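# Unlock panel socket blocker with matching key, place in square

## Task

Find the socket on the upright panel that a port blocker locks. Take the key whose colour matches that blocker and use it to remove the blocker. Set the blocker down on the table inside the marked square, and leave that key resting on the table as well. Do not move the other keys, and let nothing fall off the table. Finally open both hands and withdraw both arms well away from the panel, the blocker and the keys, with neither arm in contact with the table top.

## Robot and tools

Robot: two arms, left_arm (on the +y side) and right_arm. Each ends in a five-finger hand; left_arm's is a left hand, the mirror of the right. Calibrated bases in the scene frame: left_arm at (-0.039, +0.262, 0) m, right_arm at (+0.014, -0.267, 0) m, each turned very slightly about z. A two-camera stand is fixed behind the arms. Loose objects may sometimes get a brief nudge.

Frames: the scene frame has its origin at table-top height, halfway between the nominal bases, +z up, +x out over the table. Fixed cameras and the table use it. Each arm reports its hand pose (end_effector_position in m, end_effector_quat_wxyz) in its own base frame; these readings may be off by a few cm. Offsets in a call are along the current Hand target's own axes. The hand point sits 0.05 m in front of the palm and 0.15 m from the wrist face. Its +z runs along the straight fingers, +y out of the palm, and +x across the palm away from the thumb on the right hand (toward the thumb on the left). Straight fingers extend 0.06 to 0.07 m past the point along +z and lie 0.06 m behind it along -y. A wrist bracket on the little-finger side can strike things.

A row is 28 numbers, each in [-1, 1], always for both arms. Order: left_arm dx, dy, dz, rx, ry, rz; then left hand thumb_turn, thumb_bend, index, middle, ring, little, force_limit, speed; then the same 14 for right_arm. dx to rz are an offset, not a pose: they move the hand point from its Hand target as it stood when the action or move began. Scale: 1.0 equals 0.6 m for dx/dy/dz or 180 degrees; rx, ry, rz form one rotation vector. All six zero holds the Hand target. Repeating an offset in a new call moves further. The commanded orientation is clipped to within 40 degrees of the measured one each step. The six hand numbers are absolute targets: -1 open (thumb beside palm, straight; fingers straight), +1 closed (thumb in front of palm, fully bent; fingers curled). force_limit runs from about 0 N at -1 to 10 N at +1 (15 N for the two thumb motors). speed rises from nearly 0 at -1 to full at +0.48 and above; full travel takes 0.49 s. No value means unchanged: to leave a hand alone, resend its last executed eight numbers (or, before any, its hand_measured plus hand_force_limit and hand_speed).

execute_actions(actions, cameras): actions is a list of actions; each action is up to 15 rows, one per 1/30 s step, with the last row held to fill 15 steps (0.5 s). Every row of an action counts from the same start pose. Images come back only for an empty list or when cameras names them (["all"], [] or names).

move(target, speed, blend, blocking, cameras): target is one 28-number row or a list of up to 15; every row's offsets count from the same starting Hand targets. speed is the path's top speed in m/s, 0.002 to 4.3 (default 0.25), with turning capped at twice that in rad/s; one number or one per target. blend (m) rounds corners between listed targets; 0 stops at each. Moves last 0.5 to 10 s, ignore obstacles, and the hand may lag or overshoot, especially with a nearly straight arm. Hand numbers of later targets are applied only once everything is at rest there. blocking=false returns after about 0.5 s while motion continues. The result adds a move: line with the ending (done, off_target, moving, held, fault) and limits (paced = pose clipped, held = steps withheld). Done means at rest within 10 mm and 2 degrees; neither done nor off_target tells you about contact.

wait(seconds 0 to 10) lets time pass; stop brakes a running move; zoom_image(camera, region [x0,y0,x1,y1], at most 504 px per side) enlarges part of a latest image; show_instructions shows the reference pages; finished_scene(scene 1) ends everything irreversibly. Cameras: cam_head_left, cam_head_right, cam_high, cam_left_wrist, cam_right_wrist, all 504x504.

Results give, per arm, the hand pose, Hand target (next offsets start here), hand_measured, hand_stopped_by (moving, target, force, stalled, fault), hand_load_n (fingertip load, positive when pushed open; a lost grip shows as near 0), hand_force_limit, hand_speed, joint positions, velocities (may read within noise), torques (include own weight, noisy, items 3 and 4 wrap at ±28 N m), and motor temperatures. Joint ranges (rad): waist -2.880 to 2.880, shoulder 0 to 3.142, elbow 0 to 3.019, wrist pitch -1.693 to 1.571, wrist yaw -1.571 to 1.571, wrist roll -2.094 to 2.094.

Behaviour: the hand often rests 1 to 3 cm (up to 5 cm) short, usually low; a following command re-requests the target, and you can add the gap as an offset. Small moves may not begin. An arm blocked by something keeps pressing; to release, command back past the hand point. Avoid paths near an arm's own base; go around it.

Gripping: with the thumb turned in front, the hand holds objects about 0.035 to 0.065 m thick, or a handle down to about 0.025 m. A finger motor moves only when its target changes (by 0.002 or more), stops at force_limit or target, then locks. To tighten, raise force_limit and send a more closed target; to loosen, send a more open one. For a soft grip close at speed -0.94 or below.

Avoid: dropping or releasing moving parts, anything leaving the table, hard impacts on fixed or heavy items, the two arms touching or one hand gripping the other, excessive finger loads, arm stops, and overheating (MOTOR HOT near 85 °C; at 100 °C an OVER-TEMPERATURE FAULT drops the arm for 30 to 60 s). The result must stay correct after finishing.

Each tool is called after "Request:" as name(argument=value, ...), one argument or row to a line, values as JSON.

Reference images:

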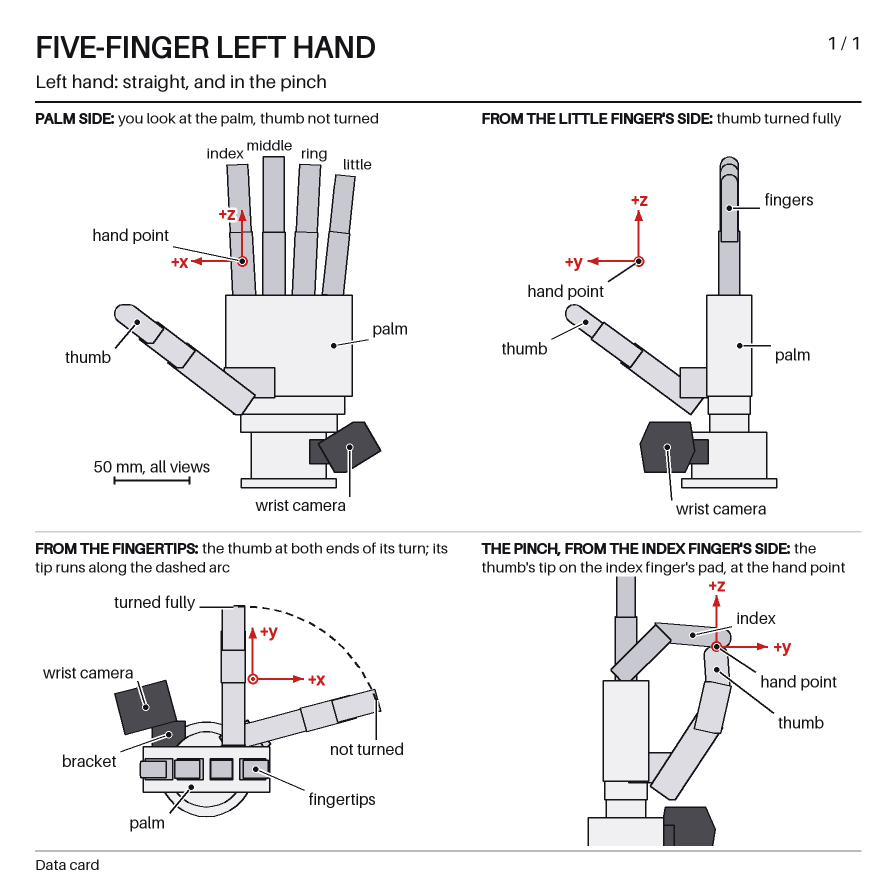

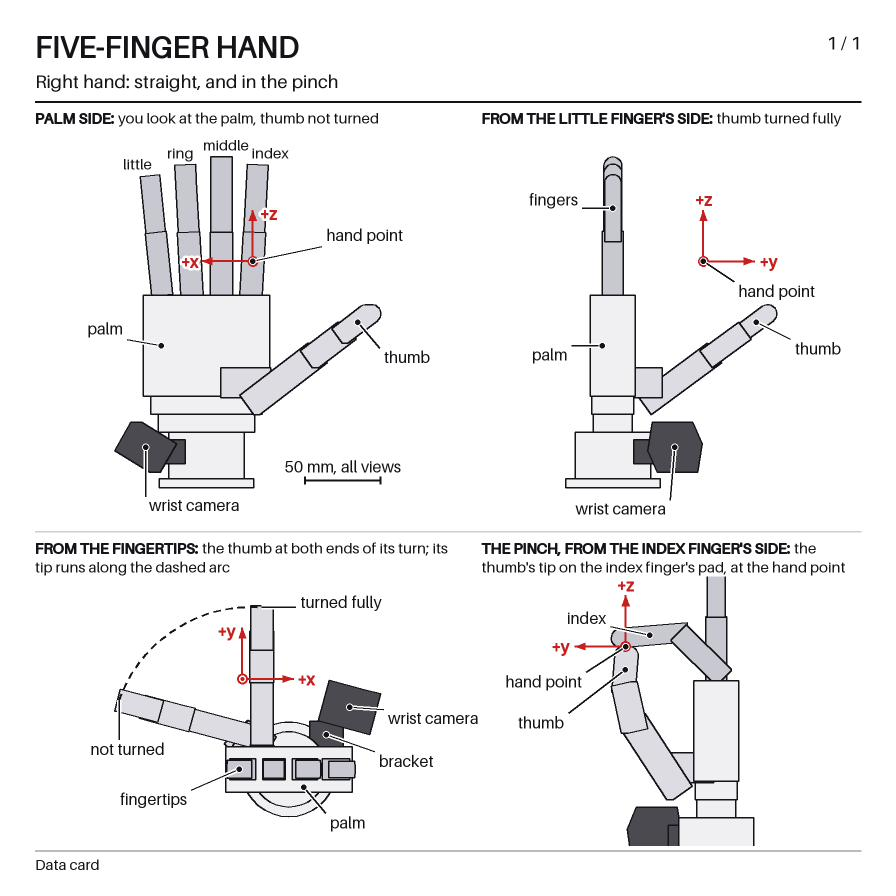

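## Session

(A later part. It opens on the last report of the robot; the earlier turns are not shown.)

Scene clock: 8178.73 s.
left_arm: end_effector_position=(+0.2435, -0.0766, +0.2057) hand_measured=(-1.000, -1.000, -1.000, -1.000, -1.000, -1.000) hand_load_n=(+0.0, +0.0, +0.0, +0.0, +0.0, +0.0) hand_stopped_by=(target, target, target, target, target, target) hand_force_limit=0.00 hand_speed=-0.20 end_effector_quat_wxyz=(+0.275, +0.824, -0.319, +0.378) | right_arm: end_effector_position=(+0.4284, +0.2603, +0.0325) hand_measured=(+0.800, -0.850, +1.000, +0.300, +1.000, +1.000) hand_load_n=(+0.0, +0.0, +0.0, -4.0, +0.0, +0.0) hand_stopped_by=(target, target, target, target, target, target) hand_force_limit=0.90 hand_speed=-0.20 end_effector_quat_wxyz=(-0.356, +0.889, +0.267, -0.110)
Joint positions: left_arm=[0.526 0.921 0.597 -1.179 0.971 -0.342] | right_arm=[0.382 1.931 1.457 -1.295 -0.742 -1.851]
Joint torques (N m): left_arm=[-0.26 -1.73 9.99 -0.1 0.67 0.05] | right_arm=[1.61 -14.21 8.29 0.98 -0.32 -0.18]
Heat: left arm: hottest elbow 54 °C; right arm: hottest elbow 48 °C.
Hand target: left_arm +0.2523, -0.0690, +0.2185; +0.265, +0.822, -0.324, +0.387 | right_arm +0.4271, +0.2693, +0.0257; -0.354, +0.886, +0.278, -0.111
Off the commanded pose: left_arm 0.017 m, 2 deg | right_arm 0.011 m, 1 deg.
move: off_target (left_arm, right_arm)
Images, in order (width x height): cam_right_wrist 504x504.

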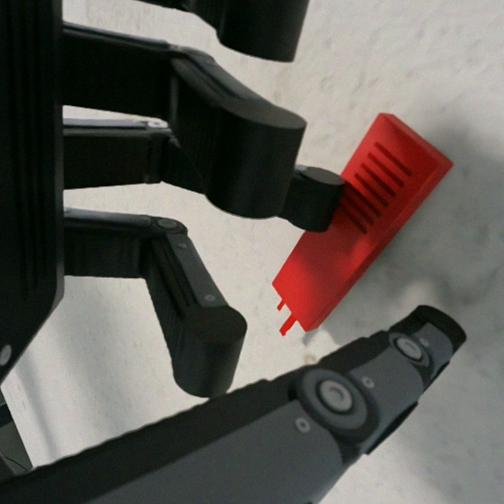

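Request:
move(
  target=[0,0,0,0,0,0,-1,-1,-1,-1,-1,-1,0,-0.2,-0.0022,-0.0402,-0.0362,0,0,0,0.8,-0.85,1,0.3,1,1,0.9,-0.2],
  speed=0.08,
  cameras=["cam_right_wrist"],
)

Scene clock: 8183.07 s.
left_arm: end_effector_position=(+0.2435, -0.0766, +0.2057) hand_measured=(-1.000, -1.000, -1.000, -1.000, -1.000, -1.000) hand_load_n=(+0.0, +0.0, +0.0, +0.0, +0.0, +0.0) hand_stopped_by=(target, target, target, target, target, target) hand_force_limit=0.00 hand_speed=-0.20 end_effector_quat_wxyz=(+0.275, +0.824, -0.319, +0.378) | right_arm: end_effector_position=(+0.4163, +0.2598, +0.0366) hand_measured=(+0.800, -0.850, +1.000, +0.300, +1.000, +1.000) hand_load_n=(+0.0, +0.0, +0.0, +0.0, +0.0, +0.0) hand_stopped_by=(target, target, target, target, target, target) hand_force_limit=0.90 hand_speed=-0.20 end_effector_quat_wxyz=(-0.354, +0.888, +0.263, -0.131)
Joint positions: left_arm=[0.526 0.921 0.597 -1.179 0.971 -0.342] | right_arm=[0.39 1.929 1.457 -1.339 -0.742 -1.851]
Joint torques (N m): left_arm=[-0.32 -1.73 9.99 -0.08 0.67 0.05] | right_arm=[1.2 -16.91 10.58 -0.44 -0.38 -0.07]
Heat: left arm: hottest elbow 54 °C; right arm: hottest elbow 48 °C.
Hand target: left_arm +0.2523, -0.0690, +0.2185; +0.265, +0.822, -0.324, +0.387 | right_arm +0.4247, +0.2707, +0.0580; -0.354, +0.886, +0.279, -0.111
Off the commanded pose: left_arm 0.017 m, 2 deg | right_arm 0.025 m, 3 deg.
move: off_target (left_arm, right_arm)
Images, in order (width x height): cam_right_wrist 504x504.

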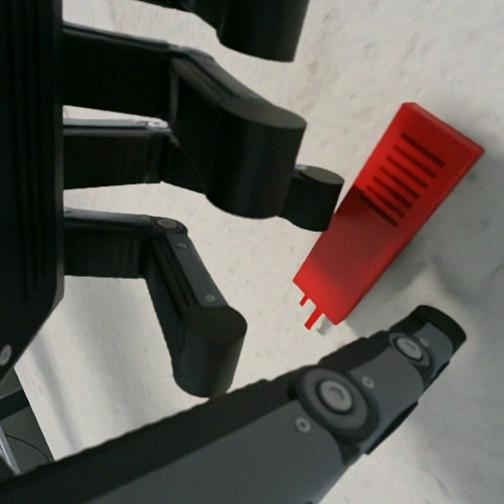

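Request:
move(
  target=[
    [0,0,0,0,0,0,-1,-1,-1,-1,-1,-1,0,-0.2,-0.0048,0.0047,0.0231,0,0,0,0.8,-0.85,1,0.3,1,1,0.9,-0.2],
    [0,0,0,0,0,0,-1,-1,-1,-1,-1,-1,0,-0.2,-0.0048,0.0235,0.0430,0,0,0,0.8,-0.85,1,0.3,1,1,0.9,-0.2],
  ],
  speed=0.05,
  cameras=["cam_right_wrist"],
)

Scene clock: 8190.83 s.
left_arm: end_effector_position=(+0.2435, -0.0766, +0.2057) hand_measured=(-1.000, -1.000, -1.000, -1.000, -1.000, -1.000) hand_load_n=(+0.0, +0.0, +0.0, +0.0, +0.0, +0.0) hand_stopped_by=(target, target, target, target, target, target) hand_force_limit=0.00 hand_speed=-0.20 end_effector_quat_wxyz=(+0.275, +0.824, -0.319, +0.378) | right_arm: end_effector_position=(+0.4207, +0.2683, +0.0279) hand_measured=(+0.800, -0.850, +1.000, +0.300, +1.000, +1.000) hand_load_n=(+0.0, +0.0, +0.0, +0.0, +0.0, +0.0) hand_stopped_by=(target, target, target, target, target, target) hand_force_limit=0.90 hand_speed=-0.20 end_effector_quat_wxyz=(-0.355, +0.887, +0.275, -0.112)
Joint positions: left_arm=[0.526 0.921 0.597 -1.179 0.971 -0.342] | right_arm=[0.403 1.928 1.44 -1.275 -0.742 -1.843]
Joint torques (N m): left_arm=[-0.32 -1.73 9.98 -0.13 0.67 0.05] | right_arm=[1.61 -15.5 8.09 0.57 -0.45 -0.09]
Heat: left arm: hottest elbow 54 °C; right arm: hottest elbow 48 °C.
Hand target: left_arm +0.2523, -0.0690, +0.2185; +0.265, +0.822, -0.324, +0.387 | right_arm +0.4180, +0.2753, +0.0297; -0.354, +0.886, +0.278, -0.111
Off the commanded pose: left_arm 0.017 m, 2 deg | right_arm 0.008 m, 0 deg.
move: off_target (left_arm)
Images, in order (width x height): cam_right_wrist 504x504.

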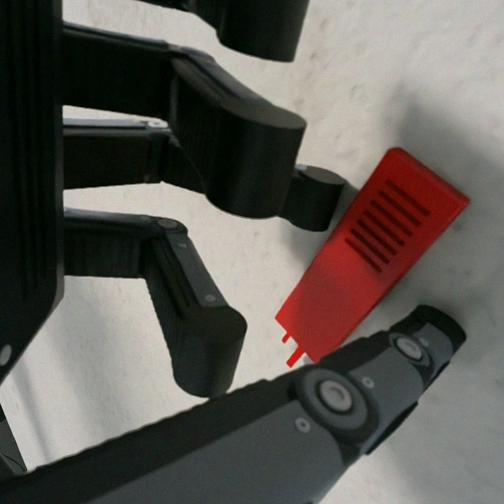

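Request:
move(
  target=[0,0,0,0,0,0,-1,-1,-1,-1,-1,-1,0,-0.2,-0.008,-0.0032,0.0077,0,0,0,0.8,-0.85,1,0.3,1,1,0.9,-0.2],
  speed=0.04,
  cameras=["cam_right_wrist"],
)

Scene clock: 8199.03 s.
left_arm: end_effector_position=(+0.2435, -0.0766, +0.2057) hand_measured=(-1.000, -1.000, -1.000, -1.000, -1.000, -1.000) hand_load_n=(+0.0, -0.5, +0.0, +0.0, +0.0, +0.0) hand_stopped_by=(target, target, target, target, target, target) hand_force_limit=0.00 hand_speed=-0.20 end_effector_quat_wxyz=(+0.275, +0.824, -0.319, +0.378) | right_arm: end_effector_position=(+0.4192, +0.2691, +0.0265) hand_measured=(+0.800, -0.850, +1.000, +0.300, +1.000, +1.000) hand_load_n=(-0.5, +0.0, +0.0, -4.0, +0.0, +0.0) hand_stopped_by=(target, target, target, target, target, target) hand_force_limit=0.90 hand_speed=-0.20 end_effector_quat_wxyz=(-0.355, +0.887, +0.275, -0.108)
Joint positions: left_arm=[0.526 0.921 0.597 -1.179 0.971 -0.342] | right_arm=[0.405 1.921 1.427 -1.256 -0.744 -1.837]
Joint torques (N m): left_arm=[-0.38 -1.73 9.96 -0.14 0.66 0.05] | right_arm=[2.43 -14.62 7.09 0.25 -0.45 0.12]
Heat: left arm: hottest elbow 54 °C; right arm: hottest elbow 47 °C.
Hand target: left_arm +0.2523, -0.0690, +0.2185; +0.265, +0.822, -0.324, +0.387 | right_arm +0.4115, +0.2762, +0.0276; -0.354, +0.886, +0.278, -0.111
Off the commanded pose: left_arm 0.017 m, 2 deg | right_arm 0.011 m, 1 deg.
move: off_target (left_arm, right_arm)
Images, in order (width x height): cam_right_wrist 504x504.

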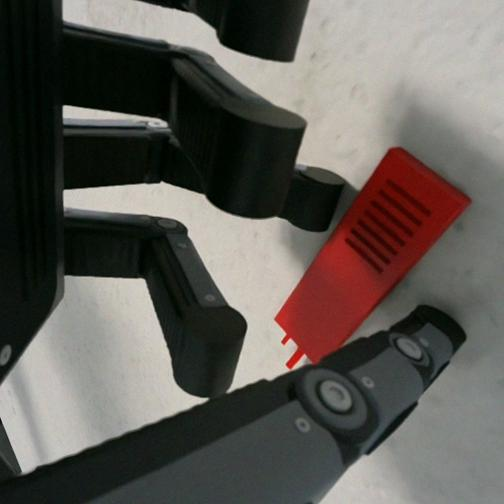

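Request:
move(
  target=[
    [0,0,0,0,0,0,-1,-1,-1,-1,-1,-1,0,-0.2,0,-0.0034,-0.0036,0,0,0,0.8,-0.8,1,0.3,1,1,0.9,-0.4],
    [0,0,0,0,0,0,-1,-1,-1,-1,-1,-1,0,-0.2,0,-0.0034,-0.0036,0,0,0,0.8,-0.5,1,0.3,1,1,0.9,-0.8],
  ],
  speed=0.04,
  cameras=["cam_right_wrist"],
)

Scene clock: 8206.70 s.
left_arm: end_effector_position=(+0.2435, -0.0766, +0.2057) hand_measured=(-1.000, -1.000, -1.000, -1.000, -1.000, -1.000) hand_load_n=(+0.0, +0.0, +0.0, +0.0, +0.0, +0.0) hand_stopped_by=(target, target, target, target, target, target) hand_force_limit=0.00 hand_speed=-0.20 end_effector_quat_wxyz=(+0.275, +0.824, -0.319, +0.378) | right_arm: end_effector_position=(+0.4193, +0.2691, +0.0272) hand_measured=(+0.800, -0.628, +1.000, +0.300, +1.000, +1.000) hand_load_n=(+6.0, +13.5, +0.0, +6.5, +0.0, +0.0) hand_stopped_by=(target, force, target, target, target, target) hand_force_limit=0.90 hand_speed=-0.80 end_effector_quat_wxyz=(-0.355, +0.887, +0.274, -0.108)
Joint positions: left_arm=[0.526 0.921 0.597 -1.179 0.971 -0.342] | right_arm=[0.405 1.92 1.427 -1.256 -0.744 -1.835]
Joint torques (N m): left_arm=[-0.21 -1.85 10 -0.12 0.66 0.05] | right_arm=[1.79 -15.74 7.28 0.39 -0.44 0.07]
Heat: left arm: hottest elbow 54 °C; right arm: hottest elbow 45 °C.
Hand target: left_arm +0.2523, -0.0690, +0.2185; +0.265, +0.822, -0.324, +0.387 | right_arm +0.4115, +0.2762, +0.0306; -0.354, +0.886, +0.278, -0.111
Off the commanded pose: left_arm 0.017 m, 2 deg | right_arm 0.011 m, 1 deg.
move: off_target (left_arm, right_arm); target 2's new numbers were sent with right_arm's hand 0.011 m and 1 deg from that target
Images, in order (width x height): cam_right_wrist 504x504.

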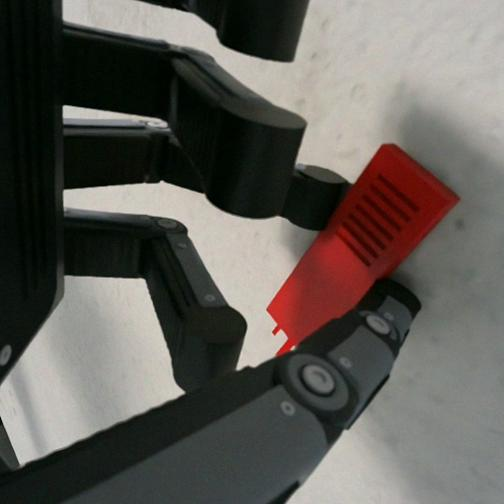

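Request:
move(
  target=[0,0,0,0,0,0,-1,-1,-1,-1,-1,-1,0,-0.2,0.012,-0.04,-0.0425,0,0,0,0.8,-0.5,1,0.3,1,1,0.9,-0.8],
  speed=0.04,
  cameras=["cam_right_wrist"],
)

Scene clock: 8211.93 s.
left_arm: end_effector_position=(+0.2435, -0.0766, +0.2057) hand_measured=(-1.000, -1.000, -1.000, -1.000, -1.000, -1.000) hand_load_n=(+0.0, +0.0, +0.0, +0.0, +0.0, +0.0) hand_stopped_by=(target, target, target, target, target, target) hand_force_limit=0.00 hand_speed=-0.20 end_effector_quat_wxyz=(+0.275, +0.824, -0.319, +0.378) | right_arm: end_effector_position=(+0.4046, +0.2660, +0.0409) hand_measured=(+0.800, -0.628, +1.000, +0.300, +1.000, +1.000) hand_load_n=(+5.5, +12.5, +0.0, +9.5, +0.0, +0.0) hand_stopped_by=(target, force, target, target, target, target) hand_force_limit=0.90 hand_speed=-0.80 end_effector_quat_wxyz=(-0.352, +0.888, +0.266, -0.134)
Joint positions: left_arm=[0.526 0.921 0.597 -1.179 0.971 -0.342] | right_arm=[0.411 1.907 1.436 -1.332 -0.744 -1.832]
Joint torques (N m): left_arm=[-0.26 -1.85 9.99 -0.1 0.67 0.04] | right_arm=[1.96 -16.5 12.03 -0.09 -0.46 -0.02]
Heat: left arm: hottest elbow 54 °C; right arm: hottest elbow 45 °C.
Hand target: left_arm +0.2523, -0.0690, +0.2185; +0.265, +0.822, -0.324, +0.387 | right_arm +0.4174, +0.2803, +0.0655; -0.354, +0.886, +0.279, -0.112
Off the commanded pose: left_arm 0.017 m, 2 deg | right_arm 0.031 m, 3 deg.
move: off_target (left_arm, right_arm)
Images, in order (width x height): cam_right_wrist 504x504.

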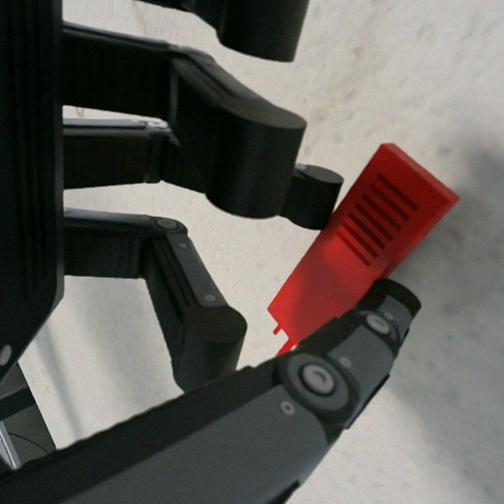

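Request:
move(
  target=[
    [0,0,0,0,0,0,-1,-1,-1,-1,-1,-1,0,-0.2,-0.1358,-0.0768,-0.1212,0,0.2871,0.3019,0.8,-0.5,1,0.3,1,1,0.9,-0.8],
    [0,0,0,0,0,0,-1,-1,-1,-1,-1,-1,0,-0.2,-0.3855,-0.037,-0.2398,0,0.5742,0.6038,0.8,-0.5,1,0.3,1,1,0.9,-0.8],
    [0,0,0,0,0,0,-1,-1,-1,-1,-1,-1,0,-0.2,-0.4178,0.1417,-0.3522,0,-0.5558,-0.5845,0.8,-0.5,1,0.3,1,1,0.9,-0.8],
  ],
  speed=0.25,
  blend=[0.04, 0.04, 0],
  cameras=["cam_right_wrist", "cam_head_left"],
)

Scene clock: 8245.07 s.
left_arm: end_effector_position=(+0.2435, -0.0766, +0.2057) hand_measured=(-1.000, -1.000, -1.000, -1.000, -1.000, -1.000) hand_load_n=(+0.0, +0.0, +0.0, +0.0, +0.0, +0.0) hand_stopped_by=(target, target, target, target, target, target) hand_force_limit=0.00 hand_speed=-0.20 end_effector_quat_wxyz=(+0.275, +0.824, -0.319, +0.378) | right_arm: end_effector_position=(+0.3141, -0.0321, +0.1450) hand_measured=(+0.800, -0.628, +1.000, +0.300, +1.000, +1.000) hand_load_n=(+5.5, +12.5, +0.0, +9.5, +0.0, +0.0) hand_stopped_by=(target, force, target, target, target, target) hand_force_limit=0.90 hand_speed=-0.80 end_effector_quat_wxyz=(-0.013, -0.018, +0.927, -0.374)
Joint positions: left_arm=[0.526 0.921 0.597 -1.179 0.971 -0.342] | right_arm=[0.203 1.186 0.902 -1.493 0.745 1.816]
Joint torques (N m): left_arm=[-0.32 -1.67 9.99 -0.13 0.67 0.05] | right_arm=[-1.03 -4.95 13.14 -0.16 0.55 0.04]
Heat: left arm: hottest elbow 54 °C; right arm: hottest elbow 47 °C.
Hand target: left_arm +0.2523, -0.0690, +0.2185; +0.265, +0.822, -0.324, +0.387 | right_arm +0.3305, -0.0331, +0.1603; +0.000, -0.001, +0.929, -0.371
Off the commanded pose: left_arm 0.017 m, 2 deg | right_arm 0.022 m, 3 deg.
move: off_target (left_arm, right_arm)
Images, in order (width x height): cam_head_left 504x504, cam_right_wrist 504x504.

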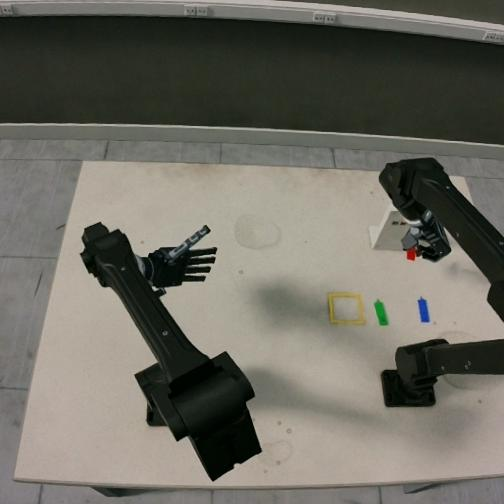

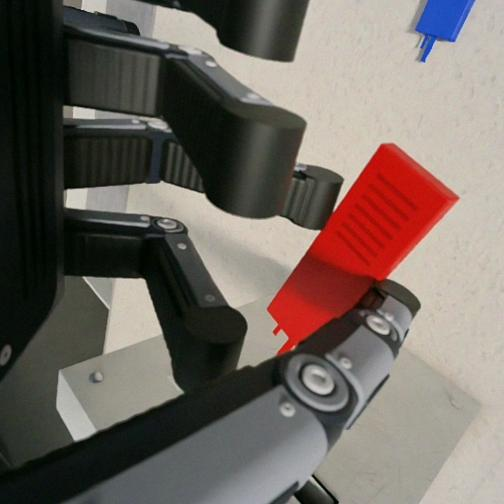

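Request:
move(
  target=[
    [0.1015,0.1587,0.2878,0,0,0,-1,-1,-1,-1,-1,-1,0,-0.2,0,0,0,0,0,0,0.8,-0.5,1,0.3,1,1,0.9,-0.8],
    [0.1728,0.2778,0.5795,0,0,0,-1,-1,-1,-1,-1,-1,0,-0.2,0,0,0,0,0,0,0.8,-0.5,1,0.3,1,1,0.9,-0.8],
  ],
  speed=[0.2, 0.1],
  blend=[0.03, 0],
  cameras=["cam_right_wrist", "cam_left_wrist"],
)

Scene clock: 8255.27 s.
left_arm: end_effector_position=(+0.3306, -0.4343, +0.1225) hand_measured=(-1.000, -1.000, -1.000, -1.000, -1.000, -1.000) hand_load_n=(+0.0, +0.0, -0.5, +0.0, -0.5, +0.0) hand_stopped_by=(target, target, target, target, target, target) hand_force_limit=0.00 hand_speed=-0.20 end_effector_quat_wxyz=(+0.255, +0.830, -0.328, +0.371) | right_arm: end_effector_position=(+0.3142, -0.0321, +0.1450) hand_measured=(+0.800, -0.628, +1.000, +0.300, +1.000, +1.000) hand_load_n=(+5.5, +12.5, +0.0, +9.5, +0.0, +0.0) hand_stopped_by=(target, force, target, target, target, target) hand_force_limit=0.90 hand_speed=-0.80 end_effector_quat_wxyz=(-0.013, -0.018, +0.927, -0.374)
Joint positions: left_arm=[-0.751 1.441 0.667 0.125 0.182 -1.659] | right_arm=[0.203 1.186 0.902 -1.493 0.745 1.816]
Joint torques (N m): left_arm=[-1.73 -9.64 9.1 2.47 -0.08 -0.19] | right_arm=[-1.61 -5.36 13.16 0.02 0.56 0.01]
Heat: left arm: hottest elbow 53 °C; right arm: hottest elbow 48 °C.
Hand target: left_arm +0.3415, -0.4498, +0.1379; +0.265, +0.822, -0.324, +0.387 | right_arm +0.3305, -0.0331, +0.1603; +0.000, -0.001, +0.929, -0.371
Off the commanded pose: left_arm 0.024 m, 2 deg | right_arm 0.022 m, 3 deg.
move: off_target (left_arm, right_arm)
Images, in order (width x height): cam_left_wrist 504x504, cam_right_wrist 504x504.

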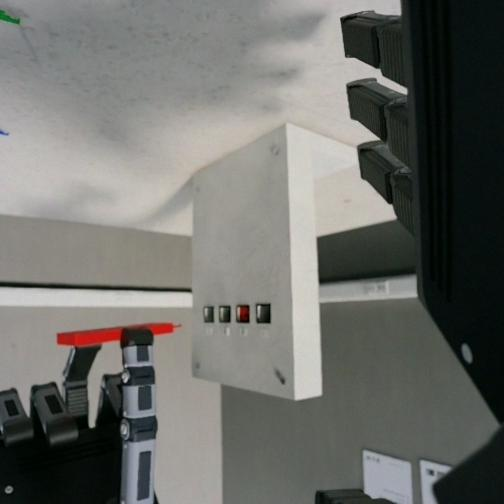

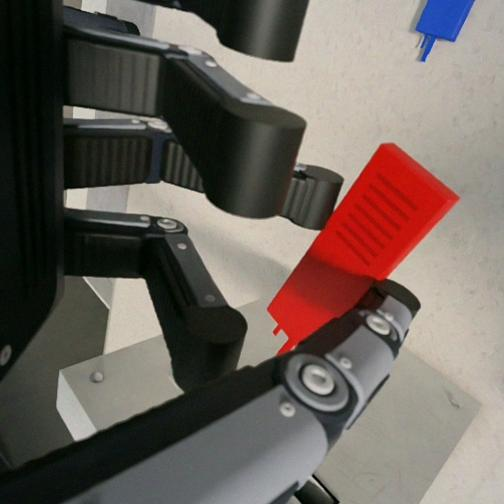

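Request:
zoom_image(
  camera="cam_left_wrist",
  region=[40, 290, 290, 370],
)

Request:
zoom_image(
  camera="cam_left_wrist",
  region=[140, 290, 280, 350],
)

Scaled by 2.016 from the camera's 504x504 image, which has a finer 720x720 frame.

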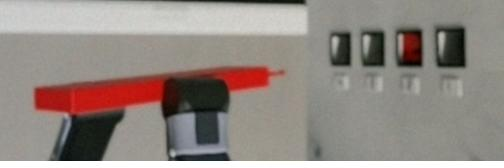

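Scaled by 3.600 from the camera's 504x504 image, which has a finer 720x720 frame.

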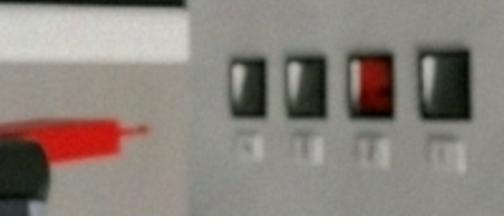

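Request:
zoom_image(
  camera="cam_left_wrist",
  region=[225, 295, 265, 335],
)

Request:
zoom_image(
  camera="cam_left_wrist",
  region=[150, 305, 200, 345],
)

Scaled by 12.600 from the camera's 504x504 image, which has a finer 720x720 frame.

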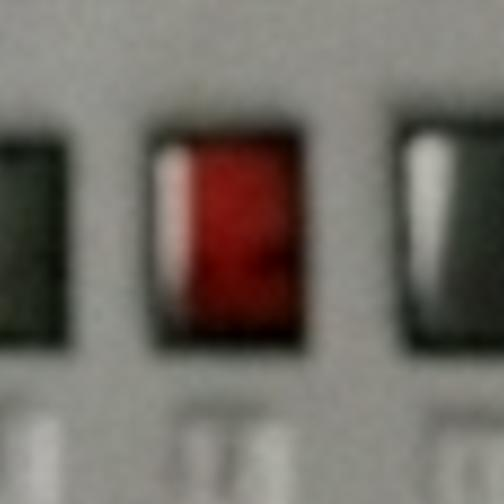

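Scaled by 10.080 from the camera's 504x504 image, which has a finer 720x720 frame.

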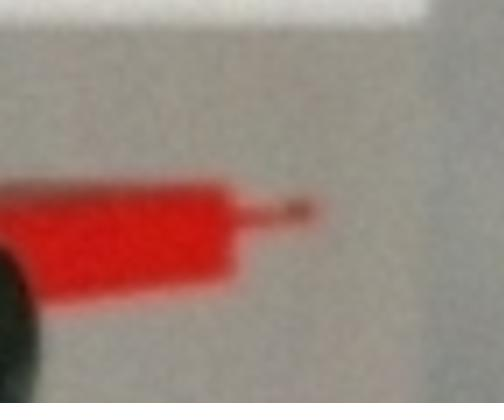

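Request:
move(
  target=[0,0,0,0,0,0,-1,-1,-1,-1,-1,-1,0,-0.2,-0.019,0.0075,0.0118,-0.0014,-0.0022,0.0076,0.8,-0.5,1,0.3,1,1,0.9,-0.8],
  speed=0.05,
  cameras=["cam_right_wrist", "cam_left_wrist"],
)

Scene clock: 8279.53 s.
left_arm: end_effector_position=(+0.3308, -0.4345, +0.1228) hand_measured=(-1.000, -1.000, -1.000, -1.000, -1.000, -1.000) hand_load_n=(+0.0, +0.0, +0.0, +0.0, +0.0, +0.0) hand_stopped_by=(target, target, target, target, target, target) hand_force_limit=0.00 hand_speed=-0.20 end_effector_quat_wxyz=(+0.255, +0.830, -0.328, +0.371) | right_arm: end_effector_position=(+0.3219, -0.0333, +0.1377) hand_measured=(+0.800, -0.628, +1.000, +0.300, +1.000, +1.000) hand_load_n=(+5.5, +12.5, +0.0, +9.5, +0.0, +0.5) hand_stopped_by=(target, force, target, target, target, target) hand_force_limit=0.90 hand_speed=-0.80 end_effector_quat_wxyz=(-0.012, -0.012, +0.927, -0.374)
Joint positions: left_arm=[-0.751 1.441 0.668 0.125 0.182 -1.66] | right_arm=[0.194 1.211 0.902 -1.463 0.745 1.818]
Joint torques (N m): left_arm=[-1.61 -9.52 9.03 2.51 -0.08 -0.23] | right_arm=[-1.26 -5.95 12.9 0.75 0.54 0.01]
Heat: left arm: hottest elbow 49 °C; right arm: hottest elbow 50 °C.
Hand target: left_arm +0.3415, -0.4498, +0.1381; +0.265, +0.822, -0.324, +0.387 | right_arm +0.3418, -0.0347, +0.1520; +0.008, +0.009, +0.929, -0.369
Off the commanded pose: left_arm 0.024 m, 2 deg | right_arm 0.025 m, 3 deg.
move: off_target (left_arm, right_arm)
Images, in order (width x height): cam_left_wrist 504x504, cam_right_wrist 504x504.

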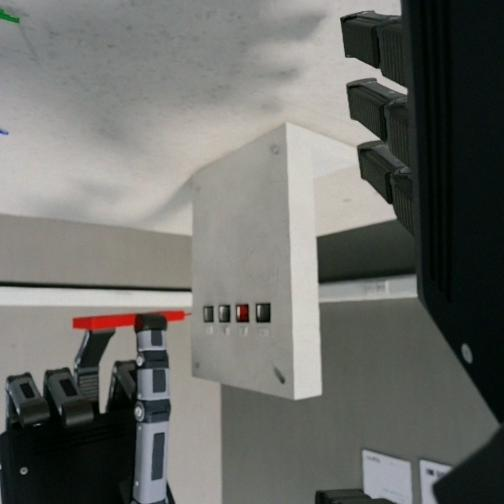

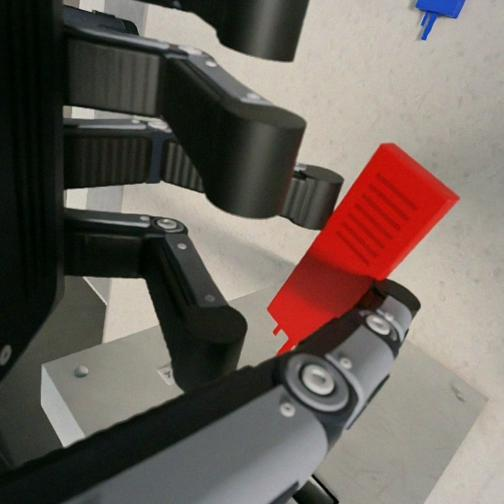

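Request:
zoom_image(
  camera="cam_left_wrist",
  region=[150, 290, 260, 350],
)

Request:
zoom_image(
  camera="cam_left_wrist",
  region=[60, 300, 200, 340],
)

Scaled by 4.582 from the camera's 504x504 image, which has a finer 720x720 frame.

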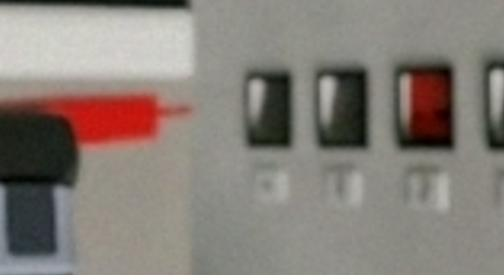

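Scaled by 3.600 from the camera's 504x504 image, which has a finer 720x720 frame.

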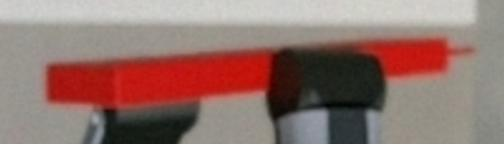

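Request:
move(
  target=[0,0,0,0,0,0,-1,-1,-1,-1,-1,-1,0,-0.2,-0.0363,0.0013,0.0008,-0.0001,-0.01,0.0125,0.8,-0.5,1,0.3,1,1,0.9,-0.8],
  speed=0.04,
  cameras=["cam_right_wrist", "cam_left_wrist"],
)

Request:
zoom_image(
  camera="cam_left_wrist",
  region=[60, 290, 260, 350],
)

Scene clock: 8303.90 s.
left_arm: end_effector_position=(+0.3308, -0.4345, +0.1228) hand_measured=(-1.000, -1.000, -1.000, -1.000, -1.000, -1.000) hand_load_n=(+0.0, +0.0, +0.0, +0.0, +0.0, +0.0) hand_stopped_by=(target, target, target, target, target, target) hand_force_limit=0.00 hand_speed=-0.20 end_effector_quat_wxyz=(+0.255, +0.830, -0.328, +0.371) | right_arm: end_effector_position=(+0.3426, -0.0321, +0.1360) hand_measured=(+0.800, -0.628, +1.000, +0.300, +1.000, +1.000) hand_load_n=(+5.5, +12.5, +0.0, +9.5, +0.0, +0.0) hand_stopped_by=(target, force, target, target, target, target) hand_force_limit=0.90 hand_speed=-0.80 end_effector_quat_wxyz=(+0.009, +0.001, +0.928, -0.372)
Joint positions: left_arm=[-0.751 1.441 0.668 0.125 0.182 -1.66] | right_arm=[0.188 1.238 0.918 -1.405 0.749 1.821]
Joint torques (N m): left_arm=[-1.55 -9.58 9.02 2.5 -0.06 -0.24] | right_arm=[-0.97 -5.48 13.23 0.61 0.8 -0.02]
Motor temperatures (°C): left_arm=[23 26 48 23 26 21] | right_arm=[22 25 51 24 26 22]
Heat: left arm: hottest elbow 48 °C; right arm: hottest elbow 51 °C.
Hand target: left_arm +0.3415, -0.4498, +0.1381; +0.265, +0.822, -0.324, +0.387 | right_arm +0.3638, -0.0346, +0.1517; +0.030, +0.021, +0.929, -0.369
Off the commanded pose: left_arm 0.024 m, 2 deg | right_arm 0.026 m, 3 deg.
move: off_target (left_arm, right_arm)
Images, in order (width x height): cam_left_wrist 504x504, cam_right_wrist 504x504.

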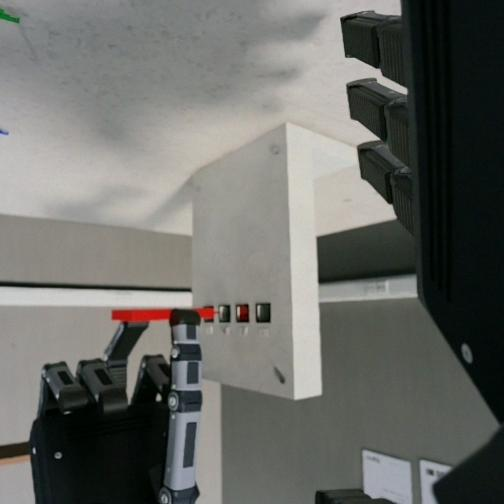

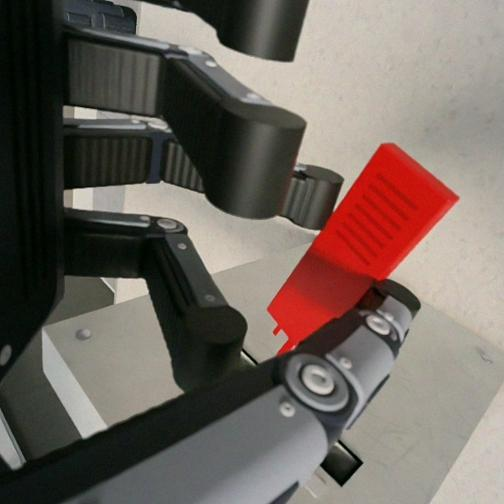

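Scaled by 2.520 from the camera's 504x504 image, which has a finer 720x720 frame.

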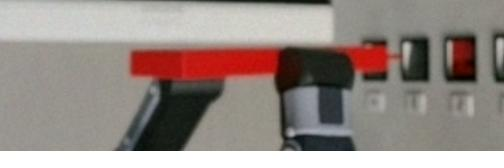

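Request:
zoom_image(
  camera="cam_left_wrist",
  region=[200, 290, 270, 340],
)

Request:
zoom_image(
  camera="cam_left_wrist",
  region=[100, 295, 230, 335],
)

Request:
zoom_image(
  camera="cam_right_wrist",
  region=[230, 290, 380, 500],
)

Scaled by 7.200 from the camera's 504x504 image, which has a finer 720x720 frame.

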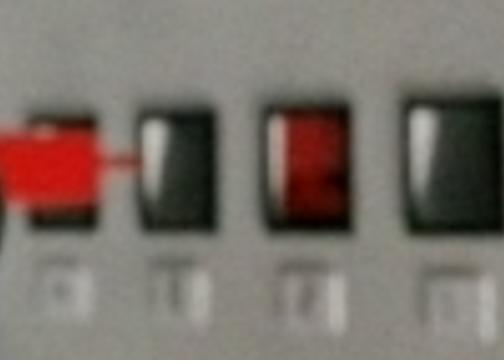

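Scaled by 3.877 from the camera's 504x504 image, which has a finer 720x720 frame.

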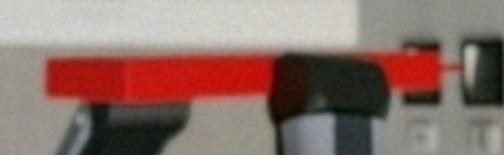

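Scaled by 2.400 from the camera's 504x504 image, which has a finer 720x720 frame.

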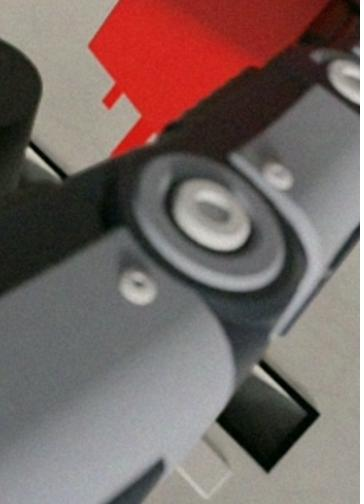

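Request:
move(
  target=[0,0,0,0,0,0,-1,-1,-1,-1,-1,-1,0,-0.2,-0.026,-0.0015,0.0007,-0.0001,-0.0035,0.0033,0.8,-0.5,1,0.3,1,1,0.9,-0.8],
  speed=0.03,
  cameras=["cam_right_wrist", "cam_left_wrist"],
)

Request:
zoom_image(
  camera="cam_left_wrist",
  region=[210, 290, 270, 340],
)

Request:
zoom_image(
  camera="cam_right_wrist",
  region=[220, 300, 340, 420],
)

Scene clock: 8328.97 s.
left_arm: end_effector_position=(+0.3308, -0.4345, +0.1228) hand_measured=(-1.000, -1.000, -1.000, -1.000, -1.000, -1.000) hand_load_n=(+0.0, +0.0, +0.0, +0.0, +0.0, +0.0) hand_stopped_by=(target, target, target, target, target, target) hand_force_limit=0.00 hand_speed=-0.20 end_effector_quat_wxyz=(+0.255, +0.830, -0.328, +0.371) | right_arm: end_effector_position=(+0.3578, -0.0334, +0.1370) hand_measured=(+0.800, -0.628, +1.000, +0.300, +1.000, +1.000) hand_load_n=(+5.0, +12.5, +0.0, +9.5, +0.0, +0.0) hand_stopped_by=(target, force, target, target, target, target) hand_force_limit=0.90 hand_speed=-0.80 end_effector_quat_wxyz=(+0.017, +0.009, +0.928, -0.372)
Joint positions: left_arm=[-0.751 1.441 0.668 0.125 0.182 -1.66] | right_arm=[0.178 1.266 0.944 -1.382 0.753 1.821]
Joint torques (N m): left_arm=[-1.67 -9.52 9.01 2.5 -0.07 -0.23] | right_arm=[-1.38 -6.65 13.49 0.69 0.79 -0.07]
Heat: left arm: hottest elbow 47 °C; right arm: hottest elbow 51 °C.
Hand target: left_arm +0.3415, -0.4498, +0.1381; +0.265, +0.822, -0.324, +0.387 | right_arm +0.3793, -0.0359, +0.1530; +0.037, +0.024, +0.929, -0.369
Off the commanded pose: left_arm 0.024 m, 2 deg | right_arm 0.027 m, 3 deg.
move: off_target (left_arm, right_arm)
Images, in order (width x height): cam_left_wrist 504x504, cam_right_wrist 504x504.

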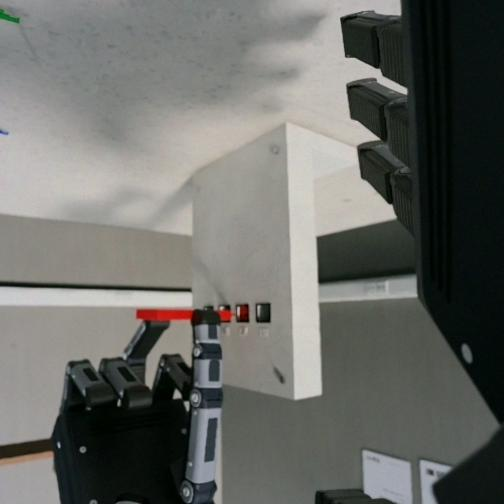

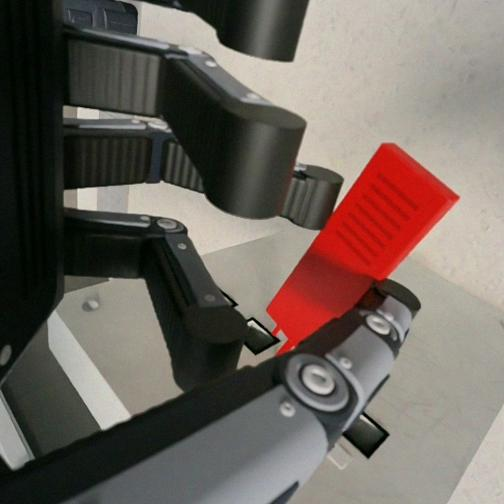

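Scaled by 8.400 from the camera's 504x504 image, which has a finer 720x720 frame.

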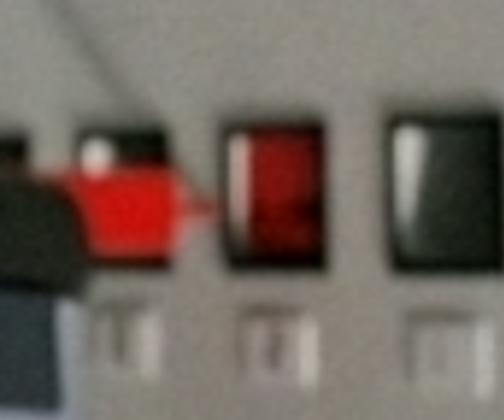

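Scaled by 4.200 from the camera's 504x504 image, which has a finer 720x720 frame.

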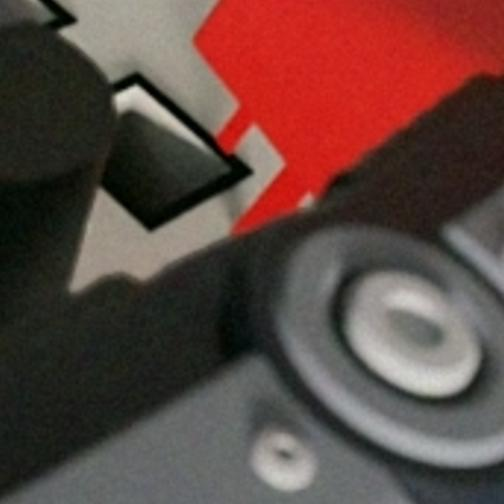

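Request:
zoom_image(
  camera="cam_right_wrist",
  region=[210, 285, 310, 365],
)

Request:
zoom_image(
  camera="cam_right_wrist",
  region=[310, 380, 430, 480],
)

Scaled by 5.040 from the camera's 504x504 image, which has a finer 720x720 frame.

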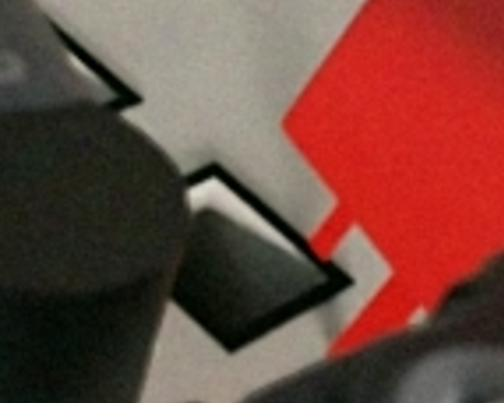

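Scaled by 4.200 from the camera's 504x504 image, which has a finer 720x720 frame.

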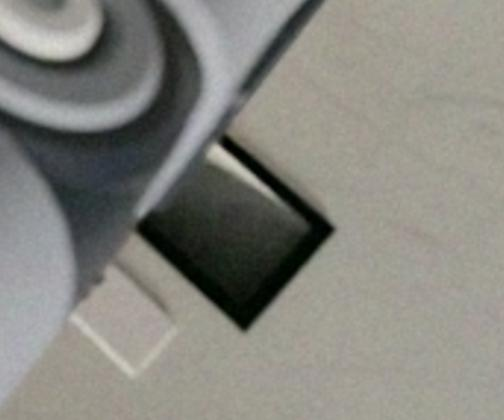

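Request:
move(
  target=[0,0,0,0,0,0,-1,-1,-1,-1,-1,-1,0,-0.2,0.0697,0.009,-0.003,-0.0079,-0.0627,-0.0667,0.8,-0.5,1,0.3,1,1,0.9,-0.8],
  speed=0.06,
  cameras=["cam_right_wrist", "cam_left_wrist"],
)

Scene clock: 8366.27 s.
left_arm: end_effector_position=(+0.3308, -0.4345, +0.1228) hand_measured=(-1.000, -1.000, -1.000, -1.000, -1.000, -1.000) hand_load_n=(+0.0, +0.0, +0.0, +0.0, +0.0, +0.0) hand_stopped_by=(target, target, target, target, target, target) hand_force_limit=0.00 hand_speed=-0.20 end_effector_quat_wxyz=(+0.255, +0.830, -0.328, +0.371) | right_arm: end_effector_position=(+0.3367, -0.0258, +0.1427) hand_measured=(+0.800, -0.626, +1.000, +0.300, +1.000, +1.000) hand_load_n=(+0.0, +0.0, +0.0, +0.0, +0.0, +0.0) hand_stopped_by=(target, force, target, target, target, target) hand_force_limit=0.90 hand_speed=-0.80 end_effector_quat_wxyz=(+0.083, -0.115, +0.922, -0.360)
Joint positions: left_arm=[-0.751 1.441 0.668 0.125 0.182 -1.66] | right_arm=[0.178 1.054 0.796 -1.152 0.743 1.437]
Joint torques (N m): left_arm=[-1.61 -9.7 9.05 2.52 -0.07 -0.23] | right_arm=[-1.08 -5.83 9.39 1.16 0.62 -0.14]
Heat: left arm: hottest elbow 47 °C; right arm: hottest elbow 48 °C.
Hand target: left_arm +0.3415, -0.4498, +0.1381; +0.265, +0.822, -0.324, +0.387 | right_arm +0.3379, -0.0300, +0.1471; +0.089, -0.110, +0.922, -0.360
Off the commanded pose: left_arm 0.024 m, 2 deg | right_arm 0.006 m, 1 deg.
move: off_target (left_arm)
Images, in order (width x height): cam_left_wrist 504x504, cam_right_wrist 504x504.

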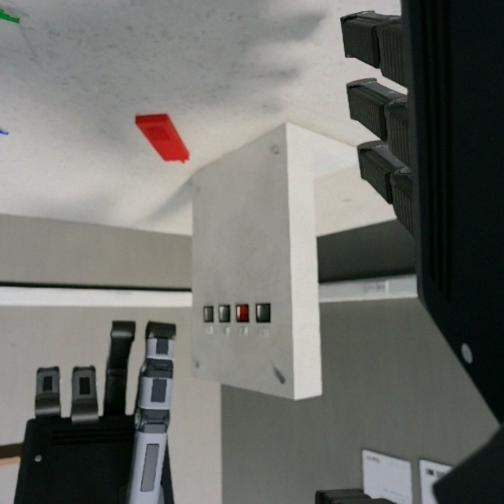

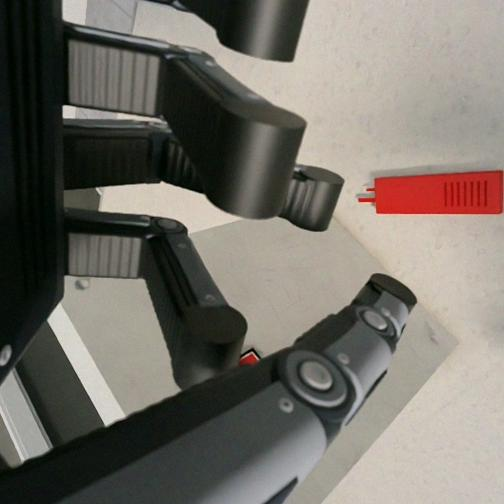

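Request:
execute_actions(
  actions=[],
)

Scene clock: 8393.20 s.
left_arm: end_effector_position=(+0.3308, -0.4345, +0.1228) hand_measured=(-1.000, -1.000, -1.000, -1.000, -1.000, -1.000) hand_load_n=(+0.0, +0.0, +0.0, +0.0, +0.0, +0.0) hand_stopped_by=(target, target, target, target, target, target) hand_force_limit=0.00 hand_speed=-0.20 end_effector_quat_wxyz=(+0.255, +0.830, -0.328, +0.371) | right_arm: end_effector_position=(+0.3367, -0.0258, +0.1427) hand_measured=(+0.800, -0.626, +1.000, +0.300, +1.000, +1.000) hand_load_n=(+0.0, +0.0, +0.0, +0.0, +0.0, +0.0) hand_stopped_by=(target, force, target, target, target, target) hand_force_limit=0.90 hand_speed=-0.80 end_effector_quat_wxyz=(+0.083, -0.115, +0.922, -0.360)
Joint positions: left_arm=[-0.751 1.441 0.668 0.125 0.182 -1.66] | right_arm=[0.178 1.054 0.796 -1.152 0.743 1.436]
Joint velocities: within noise
Joint torques (N m): left_arm=[-1.61 -9.7 9.03 2.5 -0.07 -0.22] | right_arm=[-0.91 -5.25 9.61 1.29 0.59 -0.22]
Motor temperatures (°C): left_arm=[23 27 47 23 25 21] | right_arm=[22 24 47 24 26 22]
Heat: left arm: hottest elbow 47 °C; right arm: hottest elbow 47 °C.
Hand target: left_arm +0.3415, -0.4498, +0.1381; +0.265, +0.822, -0.324, +0.387 | right_arm +0.3379, -0.0300, +0.1471; +0.089, -0.110, +0.922, -0.360
Off the commanded pose: left_arm 0.024 m, 2 deg | right_arm 0.006 m, 1 deg.

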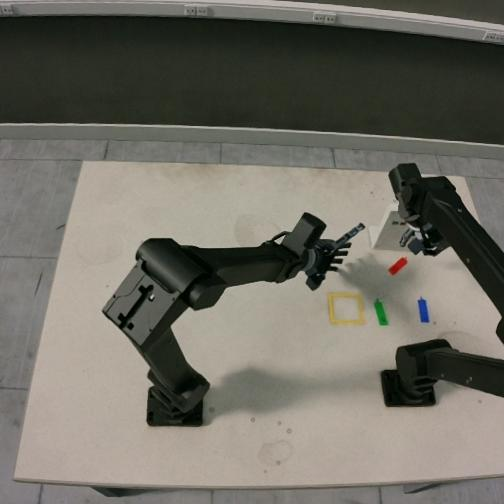

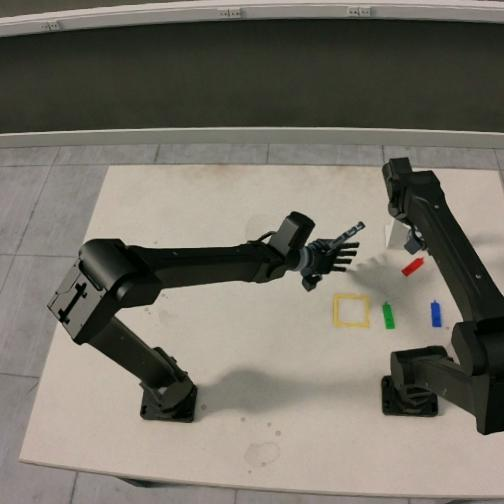

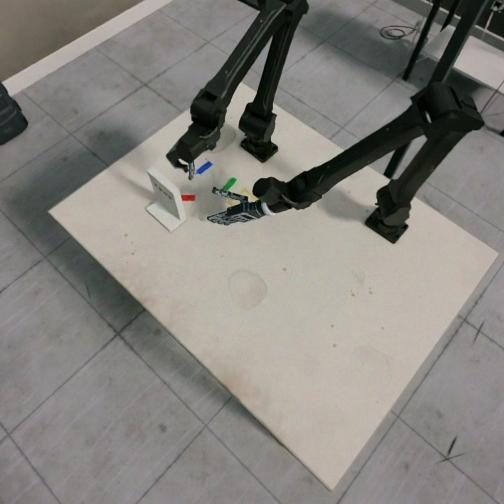

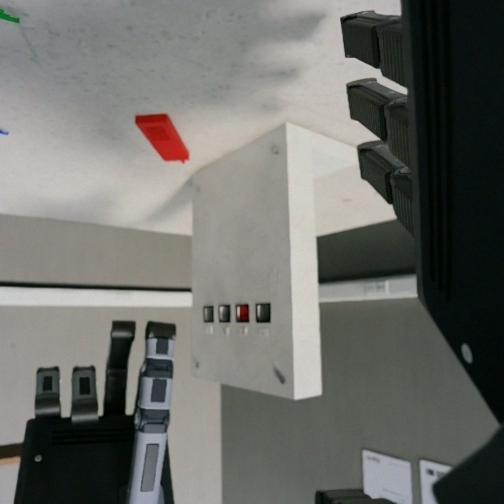

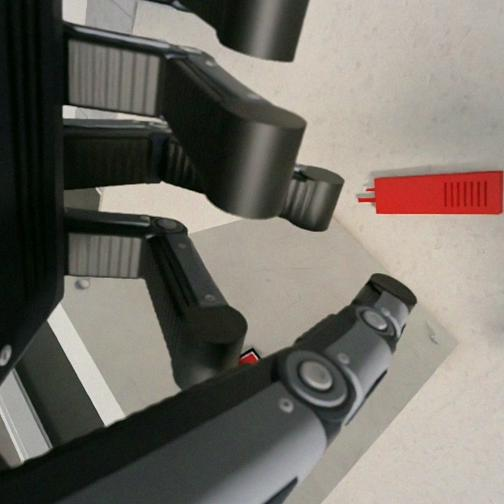

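Request:
zoom_image(
  camera="cam_head_left",
  region=[340, 180, 460, 300],
)

Request:
zoom_image(
  camera="cam_high",
  region=[120, 130, 280, 260],
)

Scaled by 4.200 from the camera's 504x504 image, which has a finer 720x720 frame.

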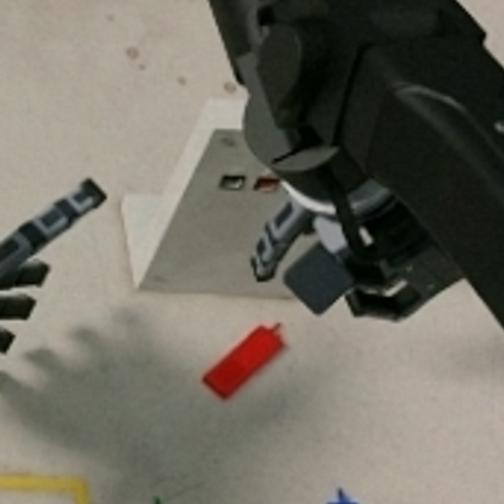

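Scaled by 3.150 from the camera's 504x504 image, which has a finer 720x720 frame.

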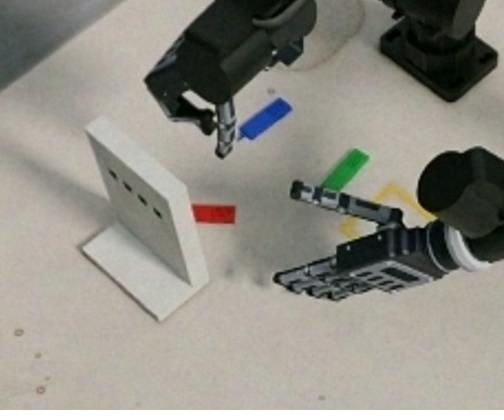

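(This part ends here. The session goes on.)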